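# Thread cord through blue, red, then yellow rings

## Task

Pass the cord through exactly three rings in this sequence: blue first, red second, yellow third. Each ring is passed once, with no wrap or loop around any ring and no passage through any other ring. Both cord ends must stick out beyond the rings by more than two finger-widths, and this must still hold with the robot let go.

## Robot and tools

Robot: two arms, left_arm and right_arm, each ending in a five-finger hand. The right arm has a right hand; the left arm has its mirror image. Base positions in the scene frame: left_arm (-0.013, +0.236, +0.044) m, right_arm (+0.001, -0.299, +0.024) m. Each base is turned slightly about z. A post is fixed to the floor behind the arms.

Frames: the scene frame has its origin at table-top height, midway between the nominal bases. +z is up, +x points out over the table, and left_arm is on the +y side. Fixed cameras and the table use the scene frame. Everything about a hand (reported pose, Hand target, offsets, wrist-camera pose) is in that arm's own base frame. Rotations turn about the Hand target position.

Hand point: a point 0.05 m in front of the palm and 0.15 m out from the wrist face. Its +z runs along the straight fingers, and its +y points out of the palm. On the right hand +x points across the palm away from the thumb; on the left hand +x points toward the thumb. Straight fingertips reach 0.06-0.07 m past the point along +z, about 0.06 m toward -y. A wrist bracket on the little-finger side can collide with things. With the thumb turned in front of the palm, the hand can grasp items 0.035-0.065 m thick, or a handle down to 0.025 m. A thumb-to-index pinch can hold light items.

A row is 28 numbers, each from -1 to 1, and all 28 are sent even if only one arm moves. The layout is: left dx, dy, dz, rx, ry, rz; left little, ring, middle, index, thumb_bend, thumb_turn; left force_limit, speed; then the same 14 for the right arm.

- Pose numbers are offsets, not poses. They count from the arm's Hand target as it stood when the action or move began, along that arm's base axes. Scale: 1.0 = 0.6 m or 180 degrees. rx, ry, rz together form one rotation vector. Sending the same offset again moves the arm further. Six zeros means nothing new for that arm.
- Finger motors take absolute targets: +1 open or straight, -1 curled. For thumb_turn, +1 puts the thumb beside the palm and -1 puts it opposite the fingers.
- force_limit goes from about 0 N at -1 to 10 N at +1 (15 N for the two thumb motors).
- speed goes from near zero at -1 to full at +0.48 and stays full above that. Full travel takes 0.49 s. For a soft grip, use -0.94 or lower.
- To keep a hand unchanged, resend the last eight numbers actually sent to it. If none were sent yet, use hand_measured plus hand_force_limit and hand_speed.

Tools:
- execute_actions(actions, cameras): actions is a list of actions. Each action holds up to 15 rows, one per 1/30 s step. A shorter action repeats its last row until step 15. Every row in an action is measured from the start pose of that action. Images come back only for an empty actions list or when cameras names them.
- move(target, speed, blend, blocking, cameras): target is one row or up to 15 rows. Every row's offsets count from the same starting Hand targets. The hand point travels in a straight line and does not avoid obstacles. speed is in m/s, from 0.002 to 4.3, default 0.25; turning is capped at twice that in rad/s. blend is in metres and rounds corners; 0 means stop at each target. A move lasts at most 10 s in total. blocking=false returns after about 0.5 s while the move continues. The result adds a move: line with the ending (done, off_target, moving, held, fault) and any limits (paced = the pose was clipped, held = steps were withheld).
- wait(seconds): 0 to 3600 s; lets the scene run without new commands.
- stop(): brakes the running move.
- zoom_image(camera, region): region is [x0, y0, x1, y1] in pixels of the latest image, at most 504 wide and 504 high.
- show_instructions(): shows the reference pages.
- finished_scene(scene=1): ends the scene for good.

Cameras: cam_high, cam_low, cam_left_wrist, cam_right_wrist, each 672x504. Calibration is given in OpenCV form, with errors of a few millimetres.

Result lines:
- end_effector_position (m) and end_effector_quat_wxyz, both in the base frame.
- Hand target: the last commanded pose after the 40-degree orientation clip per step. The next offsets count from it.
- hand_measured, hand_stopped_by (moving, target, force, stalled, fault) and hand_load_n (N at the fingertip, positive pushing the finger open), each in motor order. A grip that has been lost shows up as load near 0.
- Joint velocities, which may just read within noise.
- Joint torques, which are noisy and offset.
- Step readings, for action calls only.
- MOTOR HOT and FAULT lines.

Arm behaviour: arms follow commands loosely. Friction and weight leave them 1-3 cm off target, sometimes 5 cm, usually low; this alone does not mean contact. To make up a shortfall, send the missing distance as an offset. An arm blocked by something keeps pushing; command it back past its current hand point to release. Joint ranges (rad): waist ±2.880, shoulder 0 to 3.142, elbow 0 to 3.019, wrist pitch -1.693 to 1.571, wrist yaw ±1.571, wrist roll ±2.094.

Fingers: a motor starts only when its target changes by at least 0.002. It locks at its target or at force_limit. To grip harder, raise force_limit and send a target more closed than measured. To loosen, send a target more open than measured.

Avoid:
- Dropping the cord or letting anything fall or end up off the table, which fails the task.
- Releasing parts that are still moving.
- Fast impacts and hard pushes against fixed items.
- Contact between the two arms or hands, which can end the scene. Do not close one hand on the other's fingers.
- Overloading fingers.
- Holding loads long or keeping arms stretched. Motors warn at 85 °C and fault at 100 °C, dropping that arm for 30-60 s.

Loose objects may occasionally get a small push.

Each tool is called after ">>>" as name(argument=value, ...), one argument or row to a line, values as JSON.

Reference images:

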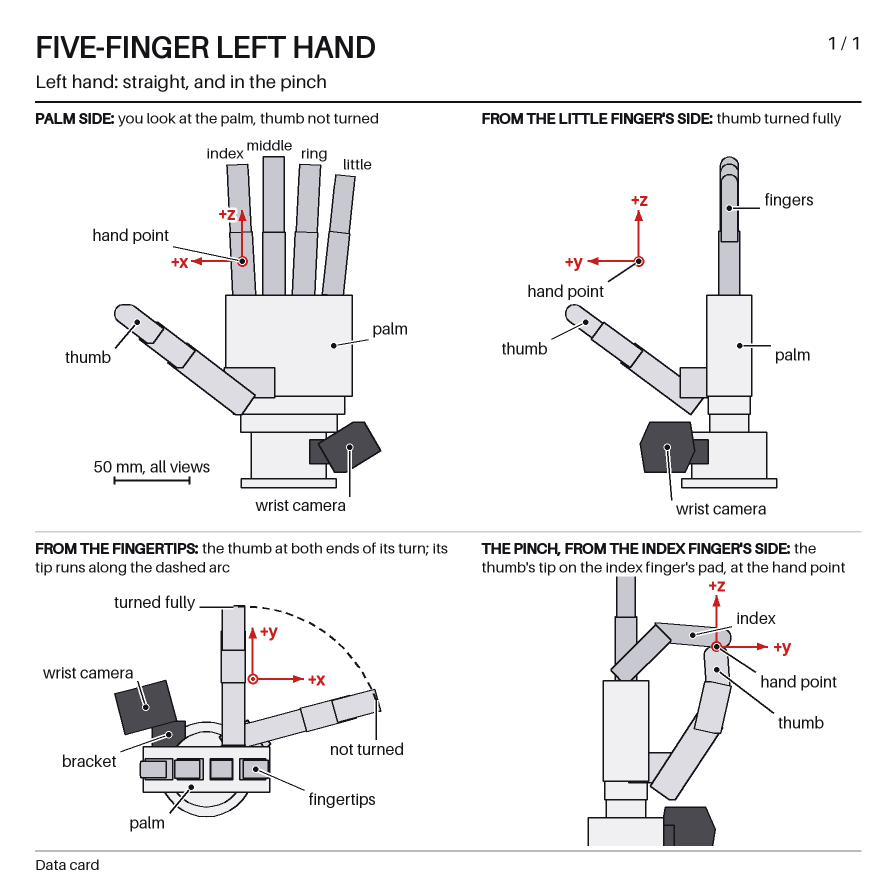

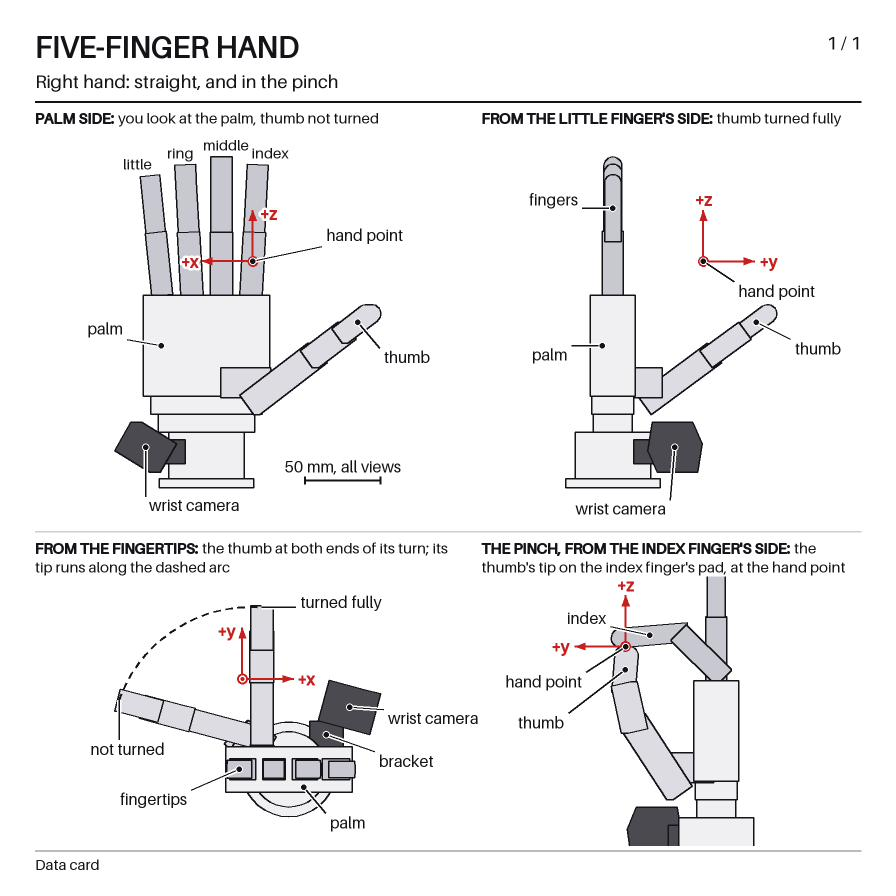

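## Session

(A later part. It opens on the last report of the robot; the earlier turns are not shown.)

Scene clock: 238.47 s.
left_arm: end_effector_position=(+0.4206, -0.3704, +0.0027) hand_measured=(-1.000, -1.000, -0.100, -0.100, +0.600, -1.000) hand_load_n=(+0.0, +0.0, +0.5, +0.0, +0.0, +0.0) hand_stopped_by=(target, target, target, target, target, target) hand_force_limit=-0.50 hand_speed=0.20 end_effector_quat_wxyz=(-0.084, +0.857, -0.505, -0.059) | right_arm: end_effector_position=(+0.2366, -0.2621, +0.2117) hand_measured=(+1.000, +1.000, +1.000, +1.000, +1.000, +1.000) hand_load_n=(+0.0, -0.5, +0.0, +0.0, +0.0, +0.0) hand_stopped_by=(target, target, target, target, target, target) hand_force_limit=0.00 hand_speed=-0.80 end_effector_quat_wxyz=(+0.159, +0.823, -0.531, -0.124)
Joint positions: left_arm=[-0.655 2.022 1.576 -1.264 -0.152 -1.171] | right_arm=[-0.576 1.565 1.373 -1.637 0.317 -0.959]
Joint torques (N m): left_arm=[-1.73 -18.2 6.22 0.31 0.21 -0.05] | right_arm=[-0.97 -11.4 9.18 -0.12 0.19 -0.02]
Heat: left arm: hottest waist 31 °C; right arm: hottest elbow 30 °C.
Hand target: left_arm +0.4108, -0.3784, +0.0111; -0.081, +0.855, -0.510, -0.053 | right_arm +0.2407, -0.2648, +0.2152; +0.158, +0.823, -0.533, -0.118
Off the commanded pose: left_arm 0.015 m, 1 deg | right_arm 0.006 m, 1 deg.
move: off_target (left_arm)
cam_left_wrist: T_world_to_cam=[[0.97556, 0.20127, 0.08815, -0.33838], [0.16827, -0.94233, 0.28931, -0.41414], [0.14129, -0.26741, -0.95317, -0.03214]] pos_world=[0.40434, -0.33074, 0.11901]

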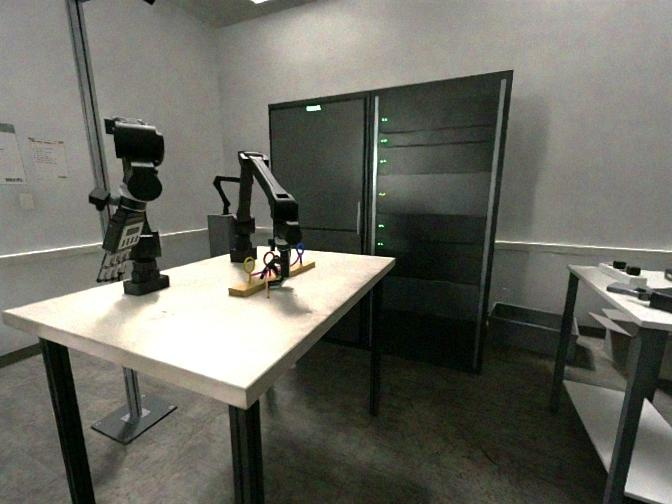

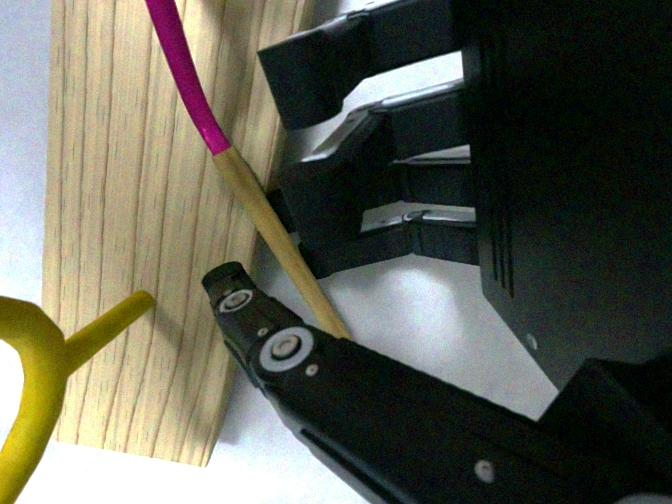

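>>> move(
  target=[
    [0.06,0.03,0.03,0,0,0,-1,-1,-0.1,-0.1,0.6,-1,-0.5,0.2,0,0,0,0,0,0,1,1,1,1,1,1,0,-0.8],
    [0.08,0.03,0.25,0,0,0,-1,-1,-0.1,-0.1,0.6,-1,-0.5,0.2,0,0,0,0,0,0,1,1,1,1,1,1,0,-0.8],
  ],
  speed=[0.06,0.2],
  cameras=["cam_high","cam_low","cam_left_wrist"],
)

>>> zoom_image(
  camera="cam_high",
  region=[280, 160, 360, 240],
)

>>> zoom_image(
  camera="cam_low",
  region=[240, 230, 320, 310],
)

Scene clock: 260.80 s.
left_arm: end_effector_position=(+0.4479, -0.3585, +0.1410) hand_measured=(-1.000, -1.000, -0.100, -0.100, +0.600, -1.000) hand_load_n=(+0.5, +0.0, +0.0, +0.5, +0.0, +0.0) hand_stopped_by=(target, target, target, target, target, target) hand_force_limit=-0.50 hand_speed=0.20 end_effector_quat_wxyz=(-0.082, +0.854, -0.509, -0.073) | right_arm: end_effector_position=(+0.2366, -0.2621, +0.2117) hand_measured=(+1.000, +1.000, +1.000, +1.000, +1.000, +1.000) hand_load_n=(+0.0, +0.0, +0.0, +0.0, +0.0, +0.0) hand_stopped_by=(target, target, target, target, target, target) hand_force_limit=0.00 hand_speed=-0.80 end_effector_quat_wxyz=(+0.159, +0.823, -0.531, -0.124)
Joint positions: left_arm=[-0.609 1.979 1.882 -1.632 -0.153 -1.117] | right_arm=[-0.576 1.565 1.373 -1.637 0.317 -0.959]
Joint torques (N m): left_arm=[0.91 -18.32 11.93 -0.2 -0.13 0.16] | right_arm=[-0.79 -11.28 9.24 -0.13 0.2 -0.01]
Heat: left arm: hottest waist 30 °C; right arm: hottest elbow 30 °C.
Hand target: left_arm +0.4588, -0.3604, +0.1611; -0.081, +0.855, -0.510, -0.053 | right_arm +0.2407, -0.2648, +0.2152; +0.158, +0.823, -0.533, -0.118
Off the commanded pose: left_arm 0.023 m, 2 deg | right_arm 0.006 m, 1 deg.
move: off_target (left_arm)
cam_left_wrist: T_world_to_cam=[[0.97899, 0.1933, 0.06489, -0.38077], [0.16867, -0.94656, 0.2749, -0.44725], [0.11456, -0.25818, -0.95928, 0.11523]] pos_world=[0.43501, -0.31999, 0.25819]

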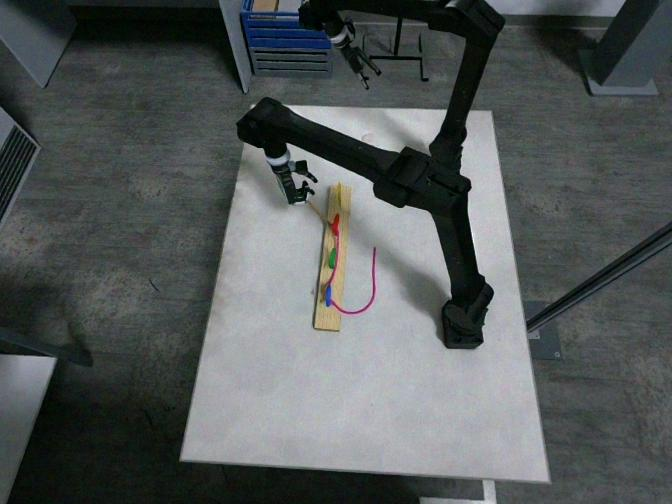

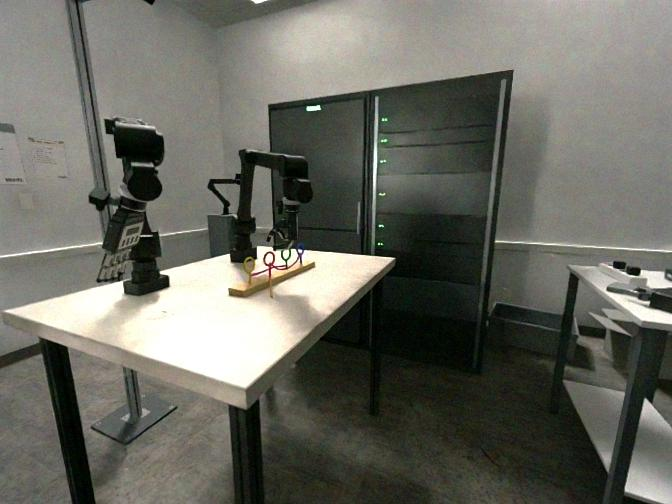

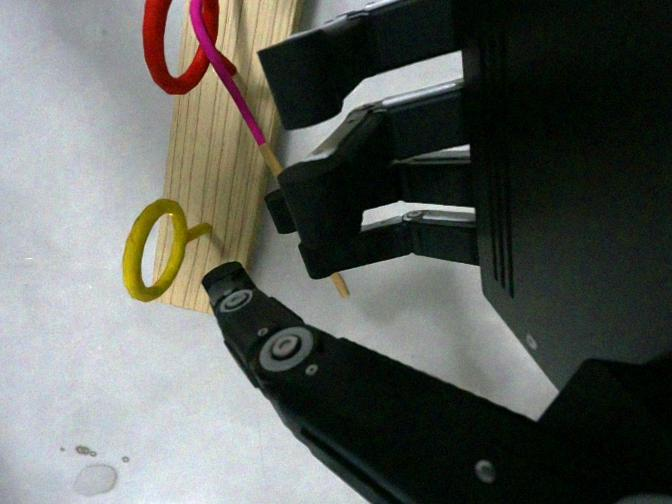

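Scaled by 6.300 from the camera's image (finer frame: 960x720).

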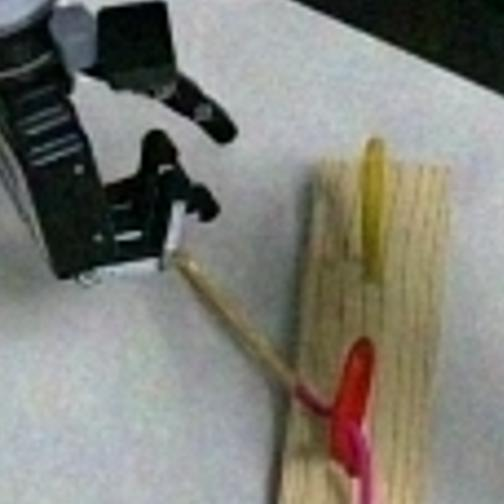

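Scaled by 6.300 from the camera's image (finer frame: 960x720).

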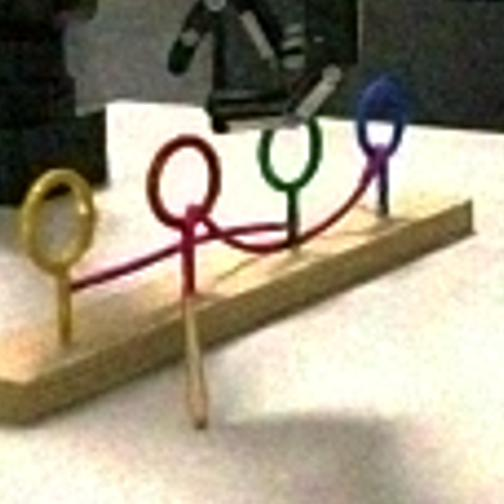

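>>> move(
  target=[
    [0.012,-0.098,0,-0.0405,0.0627,-0.6550,1,1,1,1,0.6,-1,-0.5,0.2,0,0,0,0,0,0,1,1,1,1,1,1,0,-0.8],
    [0.012,-0.098,-0.168,-0.0405,0.0627,-0.6550,1,1,1,1,0.6,-1,-0.5,0.2,0,0,0,0,0,0,1,1,1,1,1,1,0,-0.8],
  ],
  speed=[0.4,0.1],
  cameras=["cam_high","cam_low","cam_left_wrist"],
)

>>> zoom_image(
  camera="cam_high",
  region=[280, 160, 360, 240],
)

>>> zoom_image(
  camera="cam_low",
  region=[240, 230, 320, 310],
)

Scene clock: 269.63 s.
left_arm: end_effector_position=(+0.4663, -0.4176, +0.0659) hand_measured=(+1.000, +1.000, +1.000, +1.000, +0.600, -1.000) hand_load_n=(+0.0, +0.0, +0.0, +0.0, +0.0, +0.0) hand_stopped_by=(target, target, target, target, target, target) hand_force_limit=-0.50 hand_speed=0.20 end_effector_quat_wxyz=(+0.001, -0.007, +1.000, +0.001) | right_arm: end_effector_position=(+0.2366, -0.2621, +0.2117) hand_measured=(+1.000, +1.000, +1.000, +1.000, +1.000, +1.000) hand_load_n=(+0.0, +0.0, +0.0, +0.0, +0.0, +0.0) hand_stopped_by=(target, target, target, target, target, target) hand_force_limit=0.00 hand_speed=-0.80 end_effector_quat_wxyz=(+0.159, +0.823, -0.531, -0.124)
Joint positions: left_arm=[-0.765 2.245 2.114 -1.44 -0.003 0.793] | right_arm=[-0.576 1.565 1.373 -1.637 0.317 -0.959]
Joint torques (N m): left_arm=[-0.03 -19.6 7.99 0.77 0.08 0.14] | right_arm=[-0.97 -11.34 9.18 -0.09 0.2 -0.01]
Heat: left arm: hottest waist 30 °C; right arm: hottest elbow 30 °C.
Hand target: left_arm +0.4660, -0.4191, +0.0602; +0.000, +0.000, +1.000, +0.001 | right_arm +0.2407, -0.2648, +0.2152; +0.158, +0.823, -0.533, -0.118
Off the commanded pose: left_arm 0.006 m, 1 deg | right_arm 0.006 m, 1 deg.
move: done
cam_left_wrist: T_world_to_cam=[[-0.26971, -0.96117, 0.05846, -0.28184], [-0.83816, 0.26422, 0.47715, 0.47614], [-0.47407, 0.07969, -0.87688, 0.43589]] pos_world=[0.52971, -0.43144, 0.1715]

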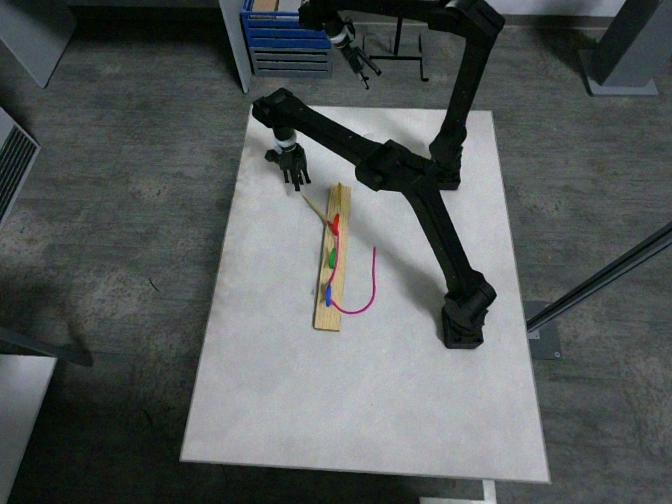

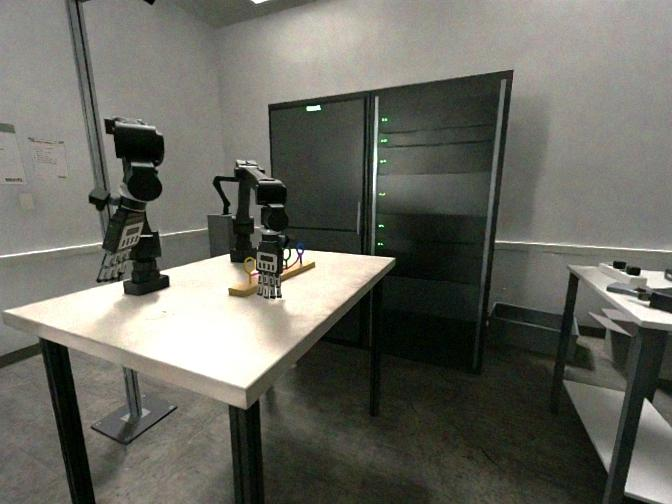

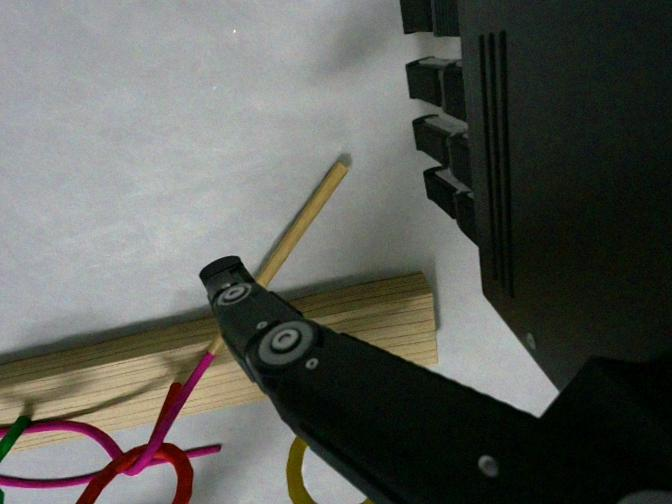

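Scaled by 6.300 from the camera's image (finer frame: 960x720).

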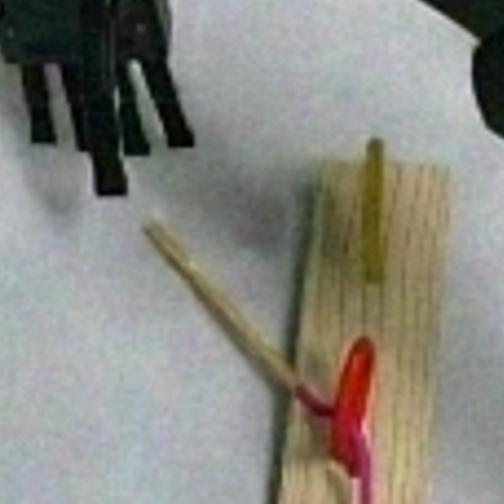

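Scaled by 6.300 from the camera's image (finer frame: 960x720).

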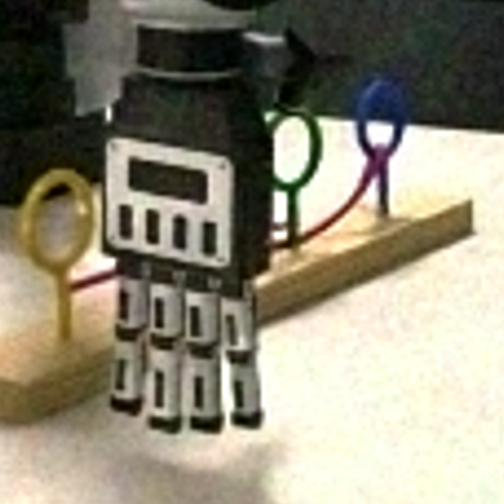

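>>> move(
  target=[
    [0,0,-0.016,0,0,0,1,1,1,1,0.6,-1,-0.5,0.2,0,0,0,0,0,0,1,1,1,1,1,1,0,-0.8],
    [0,0.05,-0.014,0,0,0,1,1,1,1,0.6,-1,-0.5,0.2,0,0,0,0,0,0,1,1,1,1,1,1,0,-0.8],
  ],
  speed=[0.05,0.05],
  cameras=["cam_high","cam_low"],
)

>>> zoom_image(
  camera="cam_high",
  region=[280, 160, 360, 240],
)

>>> zoom_image(
  camera="cam_low",
  region=[240, 230, 320, 310],
)

Scene clock: 272.60 s.
left_arm: end_effector_position=(+0.4631, -0.3970, +0.0506) hand_measured=(+1.000, +1.000, +1.000, +1.000, +0.600, -1.000) hand_load_n=(+0.0, +0.0, +0.0, +0.0, +0.0, +0.0) hand_stopped_by=(target, target, target, target, target, target) hand_force_limit=-0.50 hand_speed=0.20 end_effector_quat_wxyz=(-0.002, -0.001, +1.000, +0.000) | right_arm: end_effector_position=(+0.2366, -0.2621, +0.2117) hand_measured=(+1.000, +1.000, +1.000, +1.000, +1.000, +1.000) hand_load_n=(+0.0, +0.0, +0.0, +0.0, +0.0, +0.0) hand_stopped_by=(target, target, target, target, target, target) hand_force_limit=0.00 hand_speed=-0.80 end_effector_quat_wxyz=(+0.159, +0.823, -0.531, -0.124)
Joint positions: left_arm=[-0.745 2.201 1.996 -1.369 0.003 0.824] | right_arm=[-0.576 1.565 1.373 -1.637 0.317 -0.959]
Joint torques (N m): left_arm=[1.38 -20.54 6.87 0.77 -0.12 0.15] | right_arm=[-0.79 -11.46 9.2 -0.14 0.19 -0.02]
Heat: left arm: hottest waist 30 °C; right arm: hottest elbow 30 °C.
Hand target: left_arm +0.4660, -0.3891, +0.0519; +0.000, +0.000, +1.000, +0.001 | right_arm +0.2407, -0.2648, +0.2152; +0.158, +0.823, -0.533, -0.118
Off the commanded pose: left_arm 0.008 m, 0 deg | right_arm 0.006 m, 1 deg.
move: done

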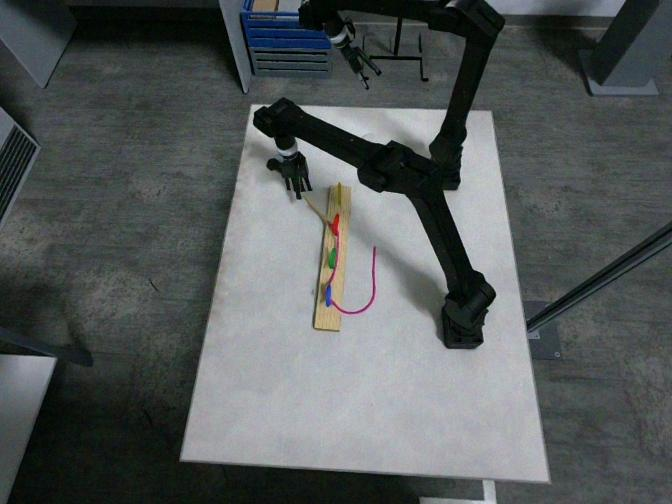

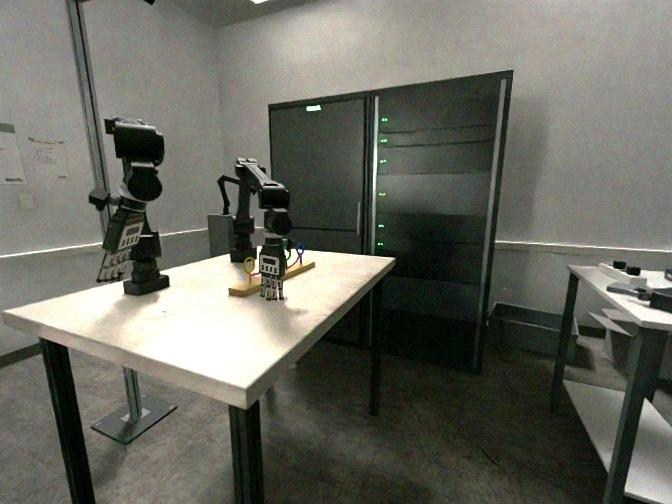

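Scaled by 6.300 from the camera's image (finer frame: 960x720).

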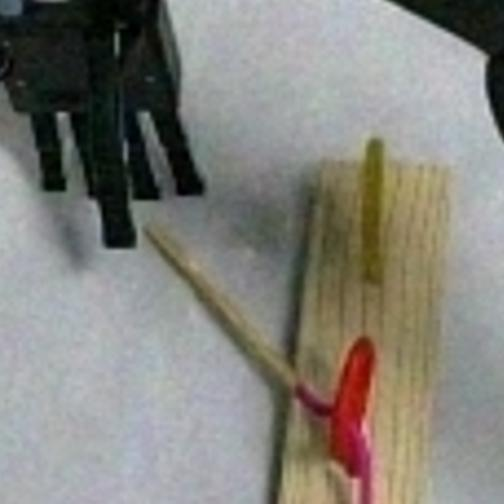

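Scaled by 6.300 from the camera's image (finer frame: 960x720).

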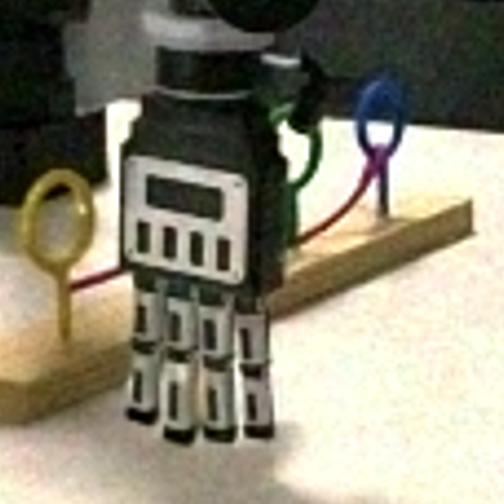

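>>> move(
  target=[
    [0.01,0.09,0.004,0,0,0,1,1,1,1,0.6,-1,-0.5,0.2,0,0,0,0,0,0,1,1,1,1,1,1,0,-0.8],
    [0.03,0.18,0.006,0,0,0,1,1,1,1,0.6,-1,-0.5,0.2,0,0,0,0,0,0,1,1,1,1,1,1,0,-0.8],
  ],
  speed=[0.06,0.06],
  blend=[0.02,0],
  cameras=["cam_high","cam_low"],
)

>>> zoom_image(
  camera="cam_high",
  region=[260, 160, 360, 260],
)

>>> zoom_image(
  camera="cam_low",
  region=[240, 230, 320, 310],
)

Scene clock: 275.93 s.
left_arm: end_effector_position=(+0.4813, -0.2857, +0.0490) hand_measured=(+1.000, +1.000, +1.000, +1.000, +0.600, -1.000) hand_load_n=(+0.0, +0.0, +0.0, +0.0, +0.0, +0.0) hand_stopped_by=(target, target, target, target, target, target) hand_force_limit=-0.50 hand_speed=0.20 end_effector_quat_wxyz=(-0.009, -0.002, +1.000, +0.004) | right_arm: end_effector_position=(+0.2366, -0.2621, +0.2117) hand_measured=(+1.000, +1.000, +1.000, +1.000, +1.000, +1.000) hand_load_n=(+0.0, +0.0, +0.0, +0.0, +0.0, +0.0) hand_stopped_by=(target, target, target, target, target, target) hand_force_limit=0.00 hand_speed=-0.80 end_effector_quat_wxyz=(+0.159, +0.823, -0.531, -0.124)
Joint positions: left_arm=[-0.592 2.06 1.749 -1.279 0.002 0.974] | right_arm=[-0.576 1.565 1.373 -1.637 0.317 -0.959]
Joint torques (N m): left_arm=[0.91 -19.08 6.95 0.79 -0.11 0.14] | right_arm=[-0.91 -11.34 9.18 -0.13 0.21 -0.01]
Heat: left arm: hottest waist 30 °C; right arm: hottest elbow 30 °C.
Hand target: left_arm +0.4840, -0.2812, +0.0554; +0.000, +0.000, +1.000, +0.001 | right_arm +0.2407, -0.2648, +0.2152; +0.158, +0.823, -0.533, -0.118
Off the commanded pose: left_arm 0.008 m, 1 deg | right_arm 0.006 m, 1 deg.
move: done

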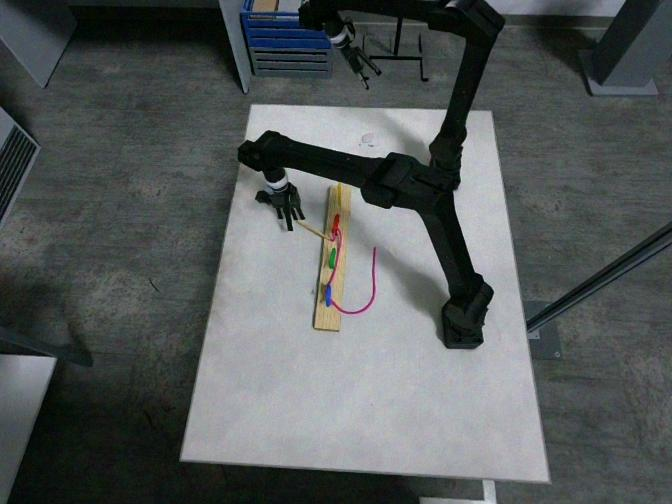

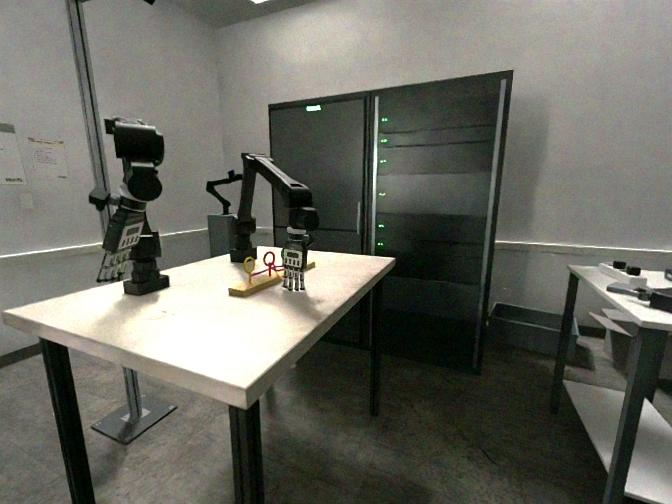

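Scaled by 5.040 from the camera's image (finer frame: 960x720).

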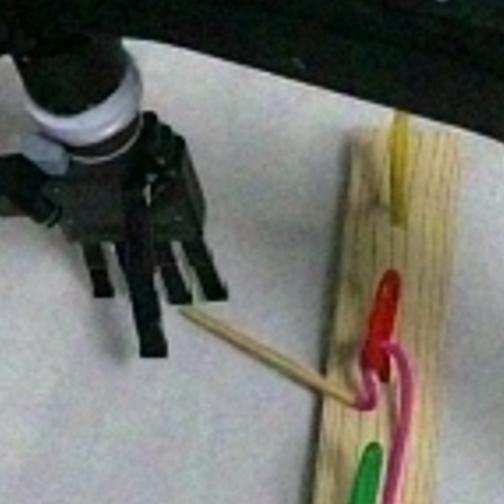

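Scaled by 6.300 from the camera's image (finer frame: 960x720).

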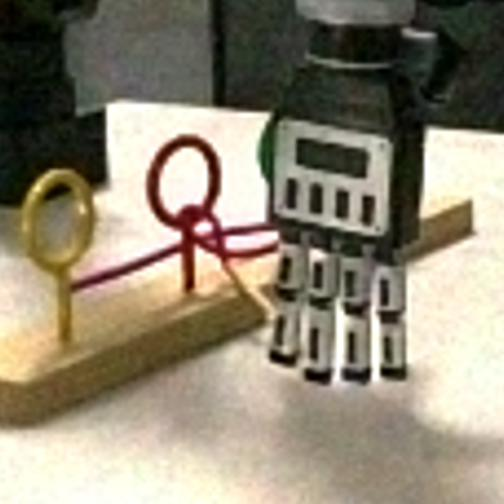

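>>> move(
  target=[
    [0.03,0.09,0.0,0,0,0,1,1,1,1,0.6,-1,-0.5,0.2,0,0,0,0,0,0,1,1,1,1,1,1,0,-0.8],
  ],
  speed=[0.06],
  cameras=["cam_high","cam_low"],
)

>>> zoom_image(
  camera="cam_high",
  region=[260, 160, 360, 260],
)

>>> zoom_image(
  camera="cam_low",
  region=[240, 230, 320, 310],
)

Scene clock: 279.93 s.
left_arm: end_effector_position=(+0.4995, -0.2317, +0.0486) hand_measured=(+1.000, +1.000, +1.000, +1.000, +0.600, -1.000) hand_load_n=(+0.0, +0.0, +0.0, +0.0, -0.5, +0.0) hand_stopped_by=(target, target, target, target, target, target) hand_force_limit=-0.50 hand_speed=0.20 end_effector_quat_wxyz=(-0.010, -0.002, +1.000, +0.004) | right_arm: end_effector_position=(+0.2366, -0.2621, +0.2117) hand_measured=(+1.000, +1.000, +1.000, +1.000, +1.000, +1.000) hand_load_n=(+0.0, +0.0, +0.0, +0.0, +0.0, +0.0) hand_stopped_by=(target, target, target, target, target, target) hand_force_limit=0.00 hand_speed=-0.80 end_effector_quat_wxyz=(+0.159, +0.823, -0.531, -0.124)
Joint positions: left_arm=[-0.501 2.028 1.696 -1.259 0.002 1.065] | right_arm=[-0.576 1.565 1.373 -1.637 0.317 -0.959]
Joint torques (N m): left_arm=[1.14 -19.31 6.97 0.8 -0.13 0.12] | right_arm=[-0.73 -11.34 9.2 -0.12 0.2 -0.01]
Heat: left arm: hottest waist 30 °C; right arm: hottest elbow 30 °C.
Hand target: left_arm +0.5020, -0.2273, +0.0555; +0.000, +0.000, +1.000, +0.001 | right_arm +0.2407, -0.2648, +0.2152; +0.158, +0.823, -0.533, -0.118
Off the commanded pose: left_arm 0.008 m, 1 deg | right_arm 0.006 m, 1 deg.
move: done

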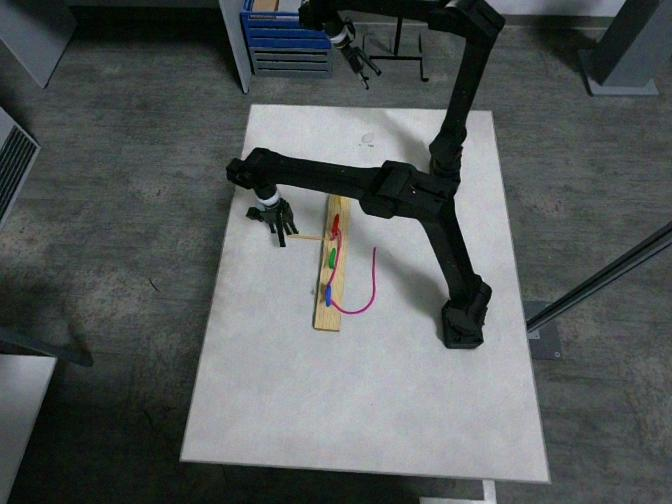

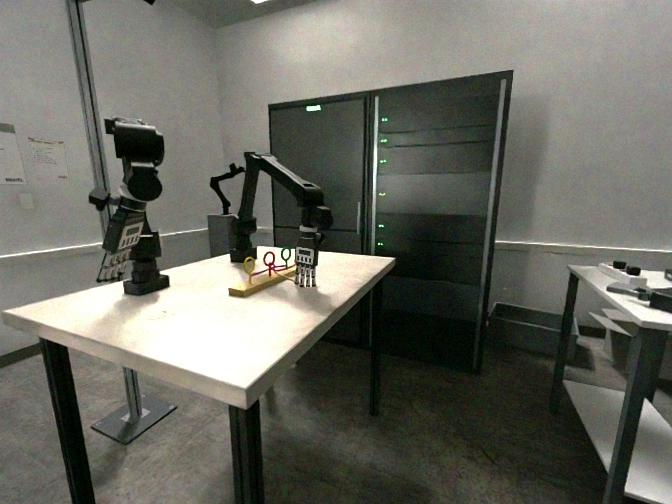

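Scaled by 5.040 from the camera's image (finer frame: 960x720).

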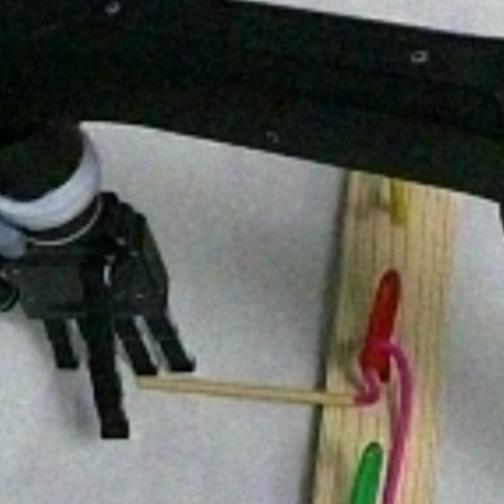

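Scaled by 6.300 from the camera's image (finer frame: 960x720).

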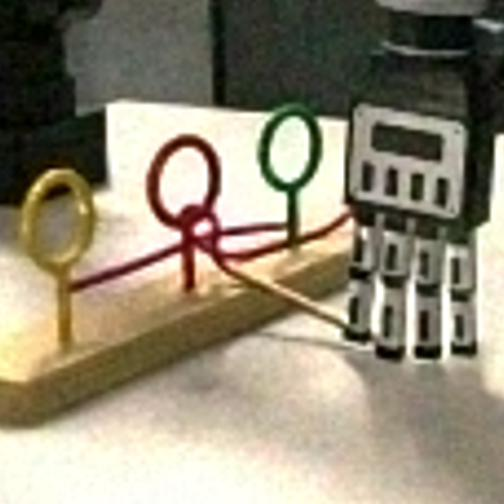

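>>> move(
  target=[
    [0,-0.05,0.02,0,0,0,1,1,1,1,0.6,-1,-0.5,0.2,0,0,0,0,0,0,1,1,1,1,1,1,0,-0.8],
    [0,-0.05,0.2,0,0,0,1,1,1,1,0.6,-1,-0.5,0.2,0,0,0,0,0,0,1,1,1,1,1,1,0,-0.8],
    [-0.027,-0.09,0.16,-0.3818,0.0805,-0.0330,1,1,0.15,0.15,0.6,-1,-0.5,0.2,0,0,0,0,0,0,1,1,1,1,1,1,0,-0.8],
  ],
  speed=[0.06,0.15,0.3],
  cameras=["cam_high","cam_low","cam_left_wrist"],
)

>>> zoom_image(
  camera="cam_high",
  region=[240, 150, 360, 270],
)

>>> zoom_image(
  camera="cam_low",
  region=[250, 200, 350, 300],
)

Scene clock: 289.90 s.
left_arm: end_effector_position=(+0.4861, -0.2830, +0.1543) hand_measured=(+1.000, +1.000, +0.150, +0.150, +0.600, -1.000) hand_load_n=(+0.0, -0.5, +0.0, +0.0, +0.0, +0.0) hand_stopped_by=(target, target, target, target, target, target) hand_force_limit=-0.50 hand_speed=0.20 end_effector_quat_wxyz=(-0.116, +0.051, +0.818, -0.561) | right_arm: end_effector_position=(+0.2366, -0.2621, +0.2117) hand_measured=(+1.000, +1.000, +1.000, +1.000, +1.000, +1.000) hand_load_n=(+0.0, +0.5, +0.0, +0.0, +0.0, +0.0) hand_stopped_by=(target, target, target, target, target, target) hand_force_limit=0.00 hand_speed=-0.80 end_effector_quat_wxyz=(+0.159, +0.823, -0.531, -0.124)
Joint positions: left_arm=[-0.234 1.946 1.65 -1.362 1.219 1.521] | right_arm=[-0.576 1.565 1.373 -1.637 0.317 -0.959]
Joint torques (N m): left_arm=[0.97 -15.74 8.08 0.14 0.94 0.14] | right_arm=[-0.97 -11.4 9.22 -0.13 0.2 -0.02]
Heat: left arm: hottest waist 30 °C; right arm: hottest elbow 30 °C.
Hand target: left_arm +0.4859, -0.2812, +0.1515; -0.119, +0.049, +0.817, -0.562 | right_arm +0.2407, -0.2648, +0.2152; +0.158, +0.823, -0.533, -0.118
Off the commanded pose: left_arm 0.003 m, 0 deg | right_arm 0.006 m, 1 deg.
move: done
cam_left_wrist: T_world_to_cam=[[-0.21253, -0.23393, 0.94874, -0.11168], [-0.70235, 0.7116, 0.01813, 0.54642], [-0.67937, -0.66249, -0.31554, 0.31522]] pos_world=[0.57419, -0.20612, 0.19552]

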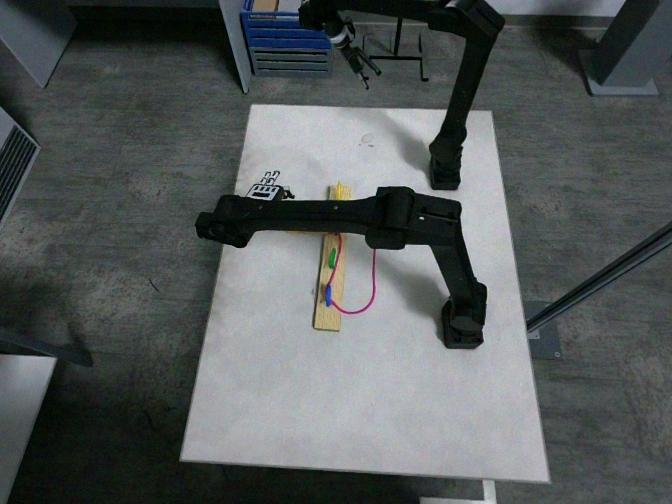

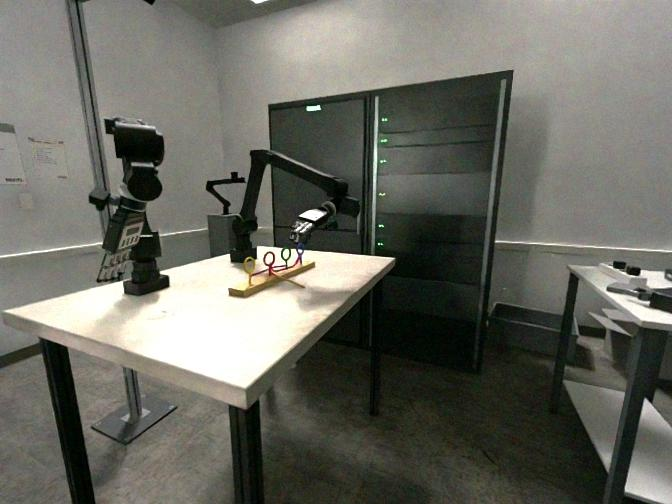

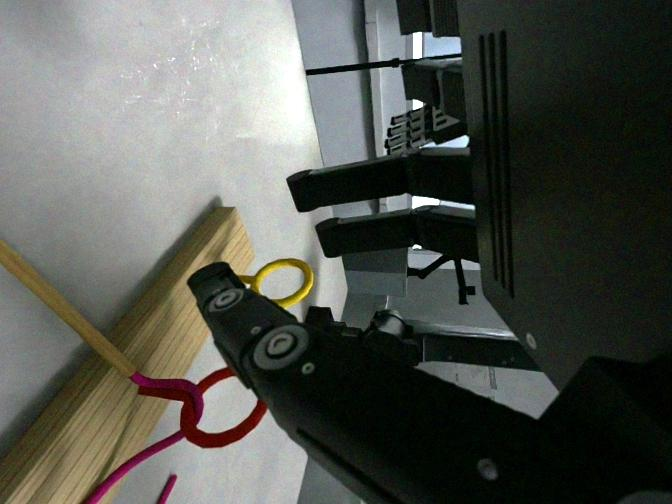

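Scaled by 4.200 from the camera's image (finer frame: 960x720).

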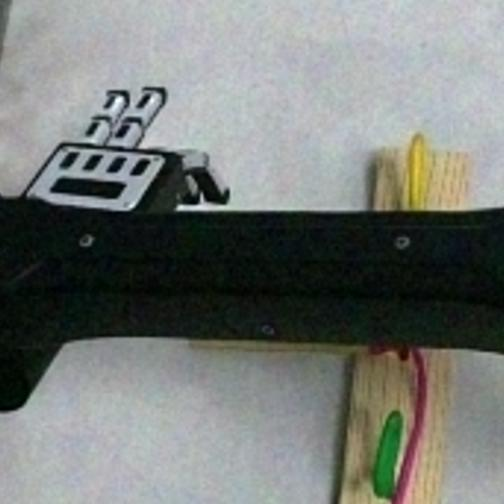

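Scaled by 5.040 from the camera's image (finer frame: 960x720).

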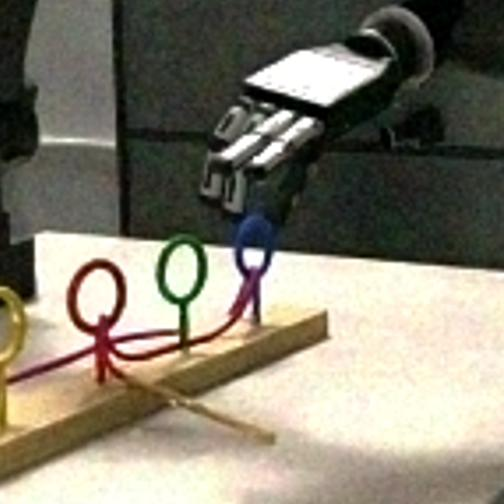

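>>> move(
  target=[
    [0,0,-0.2,0,0,0,1,1,0.15,0.15,0.6,-1,-0.5,0.2,0,0,0,0,0,0,1,1,1,1,1,1,0,-0.8],
  ],
  speed=[0.12],
  cameras=["cam_high","cam_low","cam_left_wrist"],
)

>>> zoom_image(
  camera="cam_low",
  region=[250, 220, 330, 300],
)

Scene clock: 294.07 s.
left_arm: end_effector_position=(+0.4847, -0.2826, +0.0341) hand_measured=(+1.000, +1.000, +0.150, +0.150, +0.600, -1.000) hand_load_n=(+0.0, +0.0, +0.0, +0.0, +0.0, +0.0) hand_stopped_by=(target, target, target, target, target, target) hand_force_limit=-0.50 hand_speed=0.20 end_effector_quat_wxyz=(-0.123, +0.047, +0.818, -0.560) | right_arm: end_effector_position=(+0.2366, -0.2621, +0.2117) hand_measured=(+1.000, +1.000, +1.000, +1.000, +1.000, +1.000) hand_load_n=(+0.0, +0.0, +0.0, +0.0, +0.0, +0.0) hand_stopped_by=(target, target, target, target, target, target) hand_force_limit=0.00 hand_speed=-0.80 end_effector_quat_wxyz=(+0.159, +0.823, -0.531, -0.124)
Joint positions: left_arm=[-0.234 2.084 1.527 -1.121 1.219 1.525] | right_arm=[-0.576 1.565 1.373 -1.637 0.317 -0.959]
Joint torques (N m): left_arm=[0.73 -16.26 6.65 0.73 0.94 0.12] | right_arm=[-0.91 -11.34 9.16 -0.1 0.21 -0.02]
Heat: left arm: hottest waist 30 °C; right arm: hottest elbow 30 °C.
Hand target: left_arm +0.4859, -0.2812, +0.0315; -0.119, +0.049, +0.817, -0.562 | right_arm +0.2407, -0.2648, +0.2152; +0.158, +0.823, -0.533, -0.118
Off the commanded pose: left_arm 0.003 m, 1 deg | right_arm 0.006 m, 1 deg.
move: done
cam_left_wrist: T_world_to_cam=[[-0.19802, -0.23672, 0.95118, -0.00574], [-0.70108, 0.71239, 0.03134, 0.54653], [-0.68503, -0.66065, -0.30704, 0.27952]] pos_world=[0.57351, -0.20603, 0.07416]

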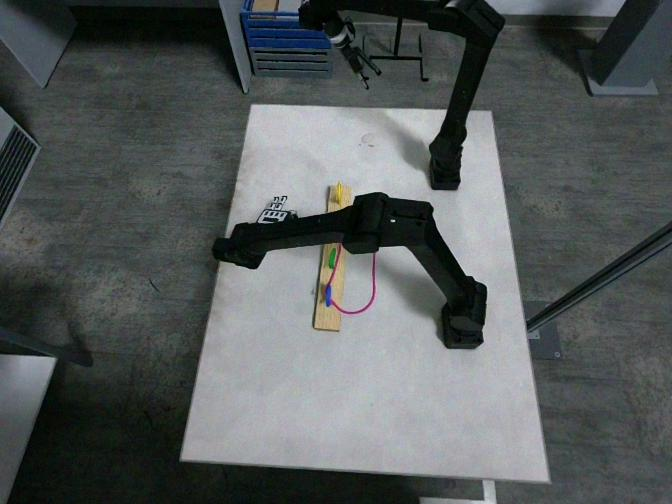

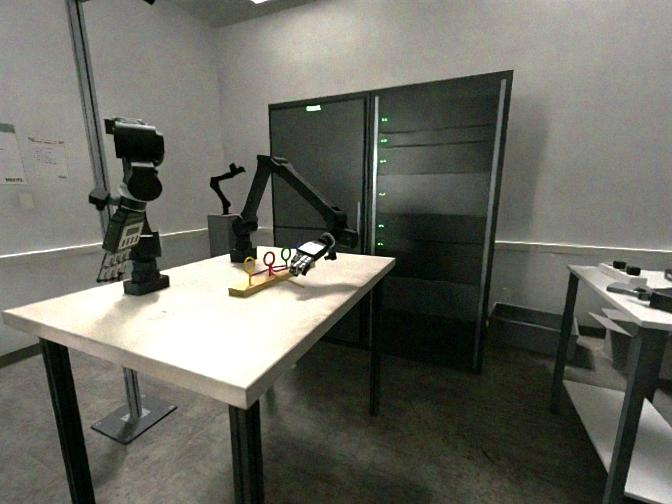

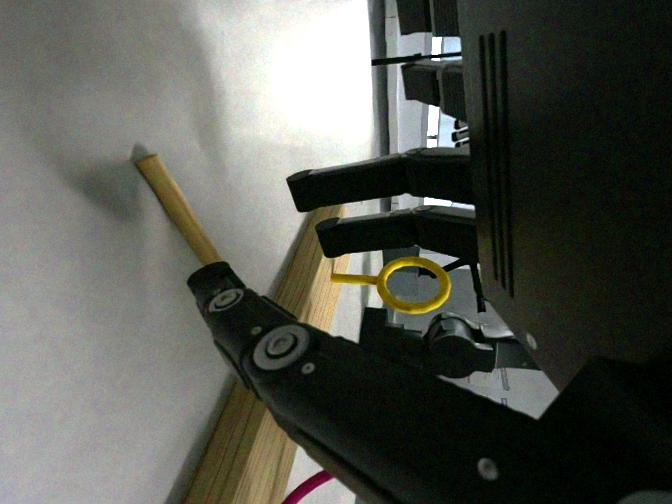

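Scaled by 6.300 from the camera's image (finer frame: 960x720).

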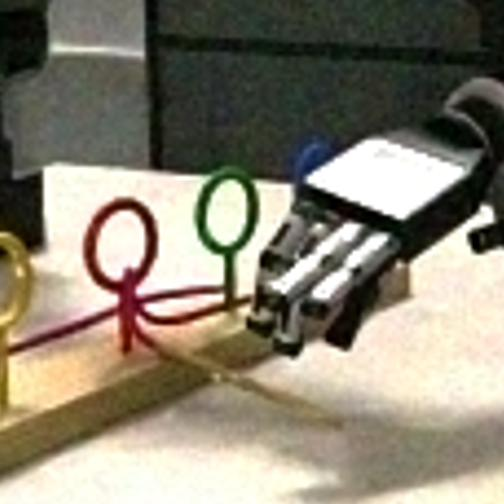

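>>> move(
  target=[
    [0,0,0,0,0,0,1,1,0.15,0.15,0.15,-1,-0.5,0.2,0,0,0,0,0,0,1,1,1,1,1,1,0,-0.8],
    [0.017,0.009,-0.052,0,0,0,1,1,0.15,0.15,0.15,-1,-0.5,0.2,0,0,0,0,0,0,1,1,1,1,1,1,0,-0.8],
  ],
  speed=[0.06],
  cameras=["cam_low","cam_left_wrist"],
)

>>> zoom_image(
  camera="cam_low",
  region=[250, 230, 320, 300],
)

speed must be one number or one for each of the 2 targets, got a list of 1; nothing of the call was run

Scaled by 7.200 from the camera's image (finer frame: 960x720).

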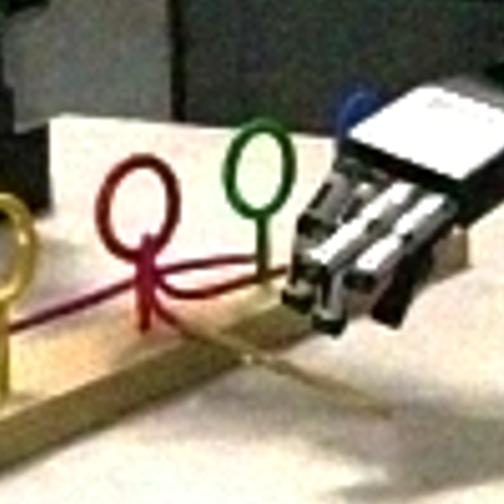

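>>> move(
  target=[
    [0,0,0,0,0,0,1,1,0.15,0.15,0.15,-1,-0.5,0.2,0,0,0,0,0,0,1,1,1,1,1,1,0,-0.8],
    [0.017,0.009,-0.052,0,0,0,1,1,0.15,0.15,0.15,-1,-0.5,0.2,0,0,0,0,0,0,1,1,1,1,1,1,0,-0.8],
  ],
  speed=0.06,
  cameras=["cam_low","cam_left_wrist"],
)

>>> zoom_image(
  camera="cam_low",
  region=[250, 230, 320, 300],
)

Scene clock: 300.20 s.
left_arm: end_effector_position=(+0.4832, -0.2769, -0.0024) hand_measured=(+1.000, +1.000, +0.150, +0.150, +0.150, -1.000) hand_load_n=(+0.0, +0.0, +0.0, +0.0, +0.0, +0.0) hand_stopped_by=(target, target, target, target, target, target) hand_force_limit=-0.50 hand_speed=0.20 end_effector_quat_wxyz=(-0.135, +0.040, +0.817, -0.559) | right_arm: end_effector_position=(+0.2366, -0.2621, +0.2117) hand_measured=(+1.000, +1.000, +1.000, +1.000, +1.000, +1.000) hand_load_n=(+0.0, +0.0, +0.0, +0.0, +0.0, +0.0) hand_stopped_by=(target, target, target, target, target, target) hand_force_limit=0.00 hand_speed=-0.80 end_effector_quat_wxyz=(+0.159, +0.823, -0.531, -0.124)
Joint positions: left_arm=[-0.225 2.151 1.527 -1.112 1.219 1.558] | right_arm=[-0.576 1.565 1.373 -1.637 0.317 -0.959]
Joint torques (N m): left_arm=[0.91 -17.26 8.65 0.72 0.83 0.11] | right_arm=[-0.79 -11.28 9.22 -0.1 0.19 -0.02]
Heat: left arm: hottest waist 30 °C; right arm: hottest elbow 30 °C.
Hand target: left_arm +0.4960, -0.2759, +0.0003; -0.119, +0.049, +0.817, -0.562 | right_arm +0.2407, -0.2648, +0.2152; +0.158, +0.823, -0.533, -0.118
Off the commanded pose: left_arm 0.013 m, 2 deg | right_arm 0.006 m, 1 deg.
move: off_target (left_arm)
cam_left_wrist: T_world_to_cam=[[-0.17295, -0.24078, 0.95505, 0.01679], [-0.6983, 0.71381, 0.0535, 0.5416], [-0.6946, -0.65765, -0.29159, 0.2766]] pos_world=[0.57323, -0.20065, 0.03564]

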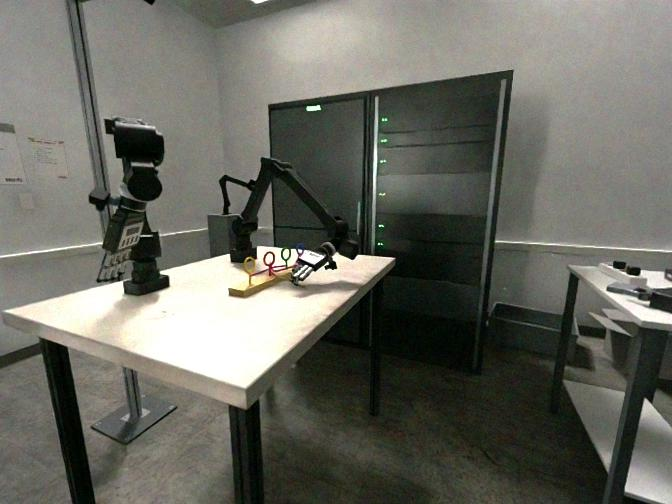

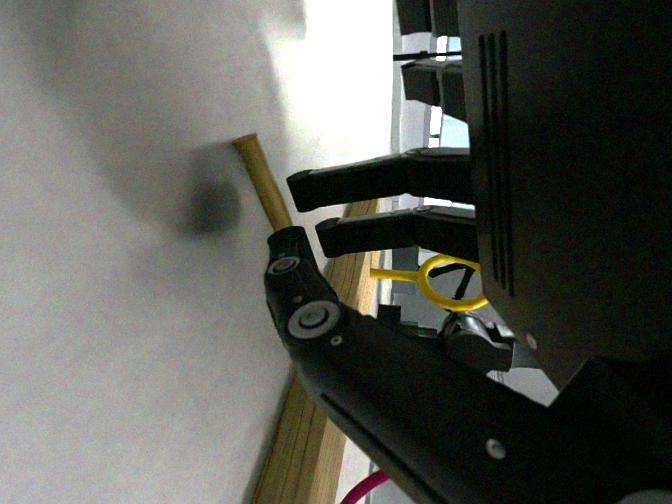

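Scaled by 7.200 from the camera's image (finer frame: 960x720).

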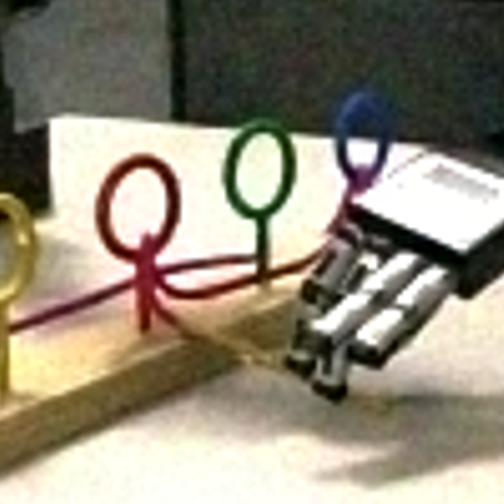

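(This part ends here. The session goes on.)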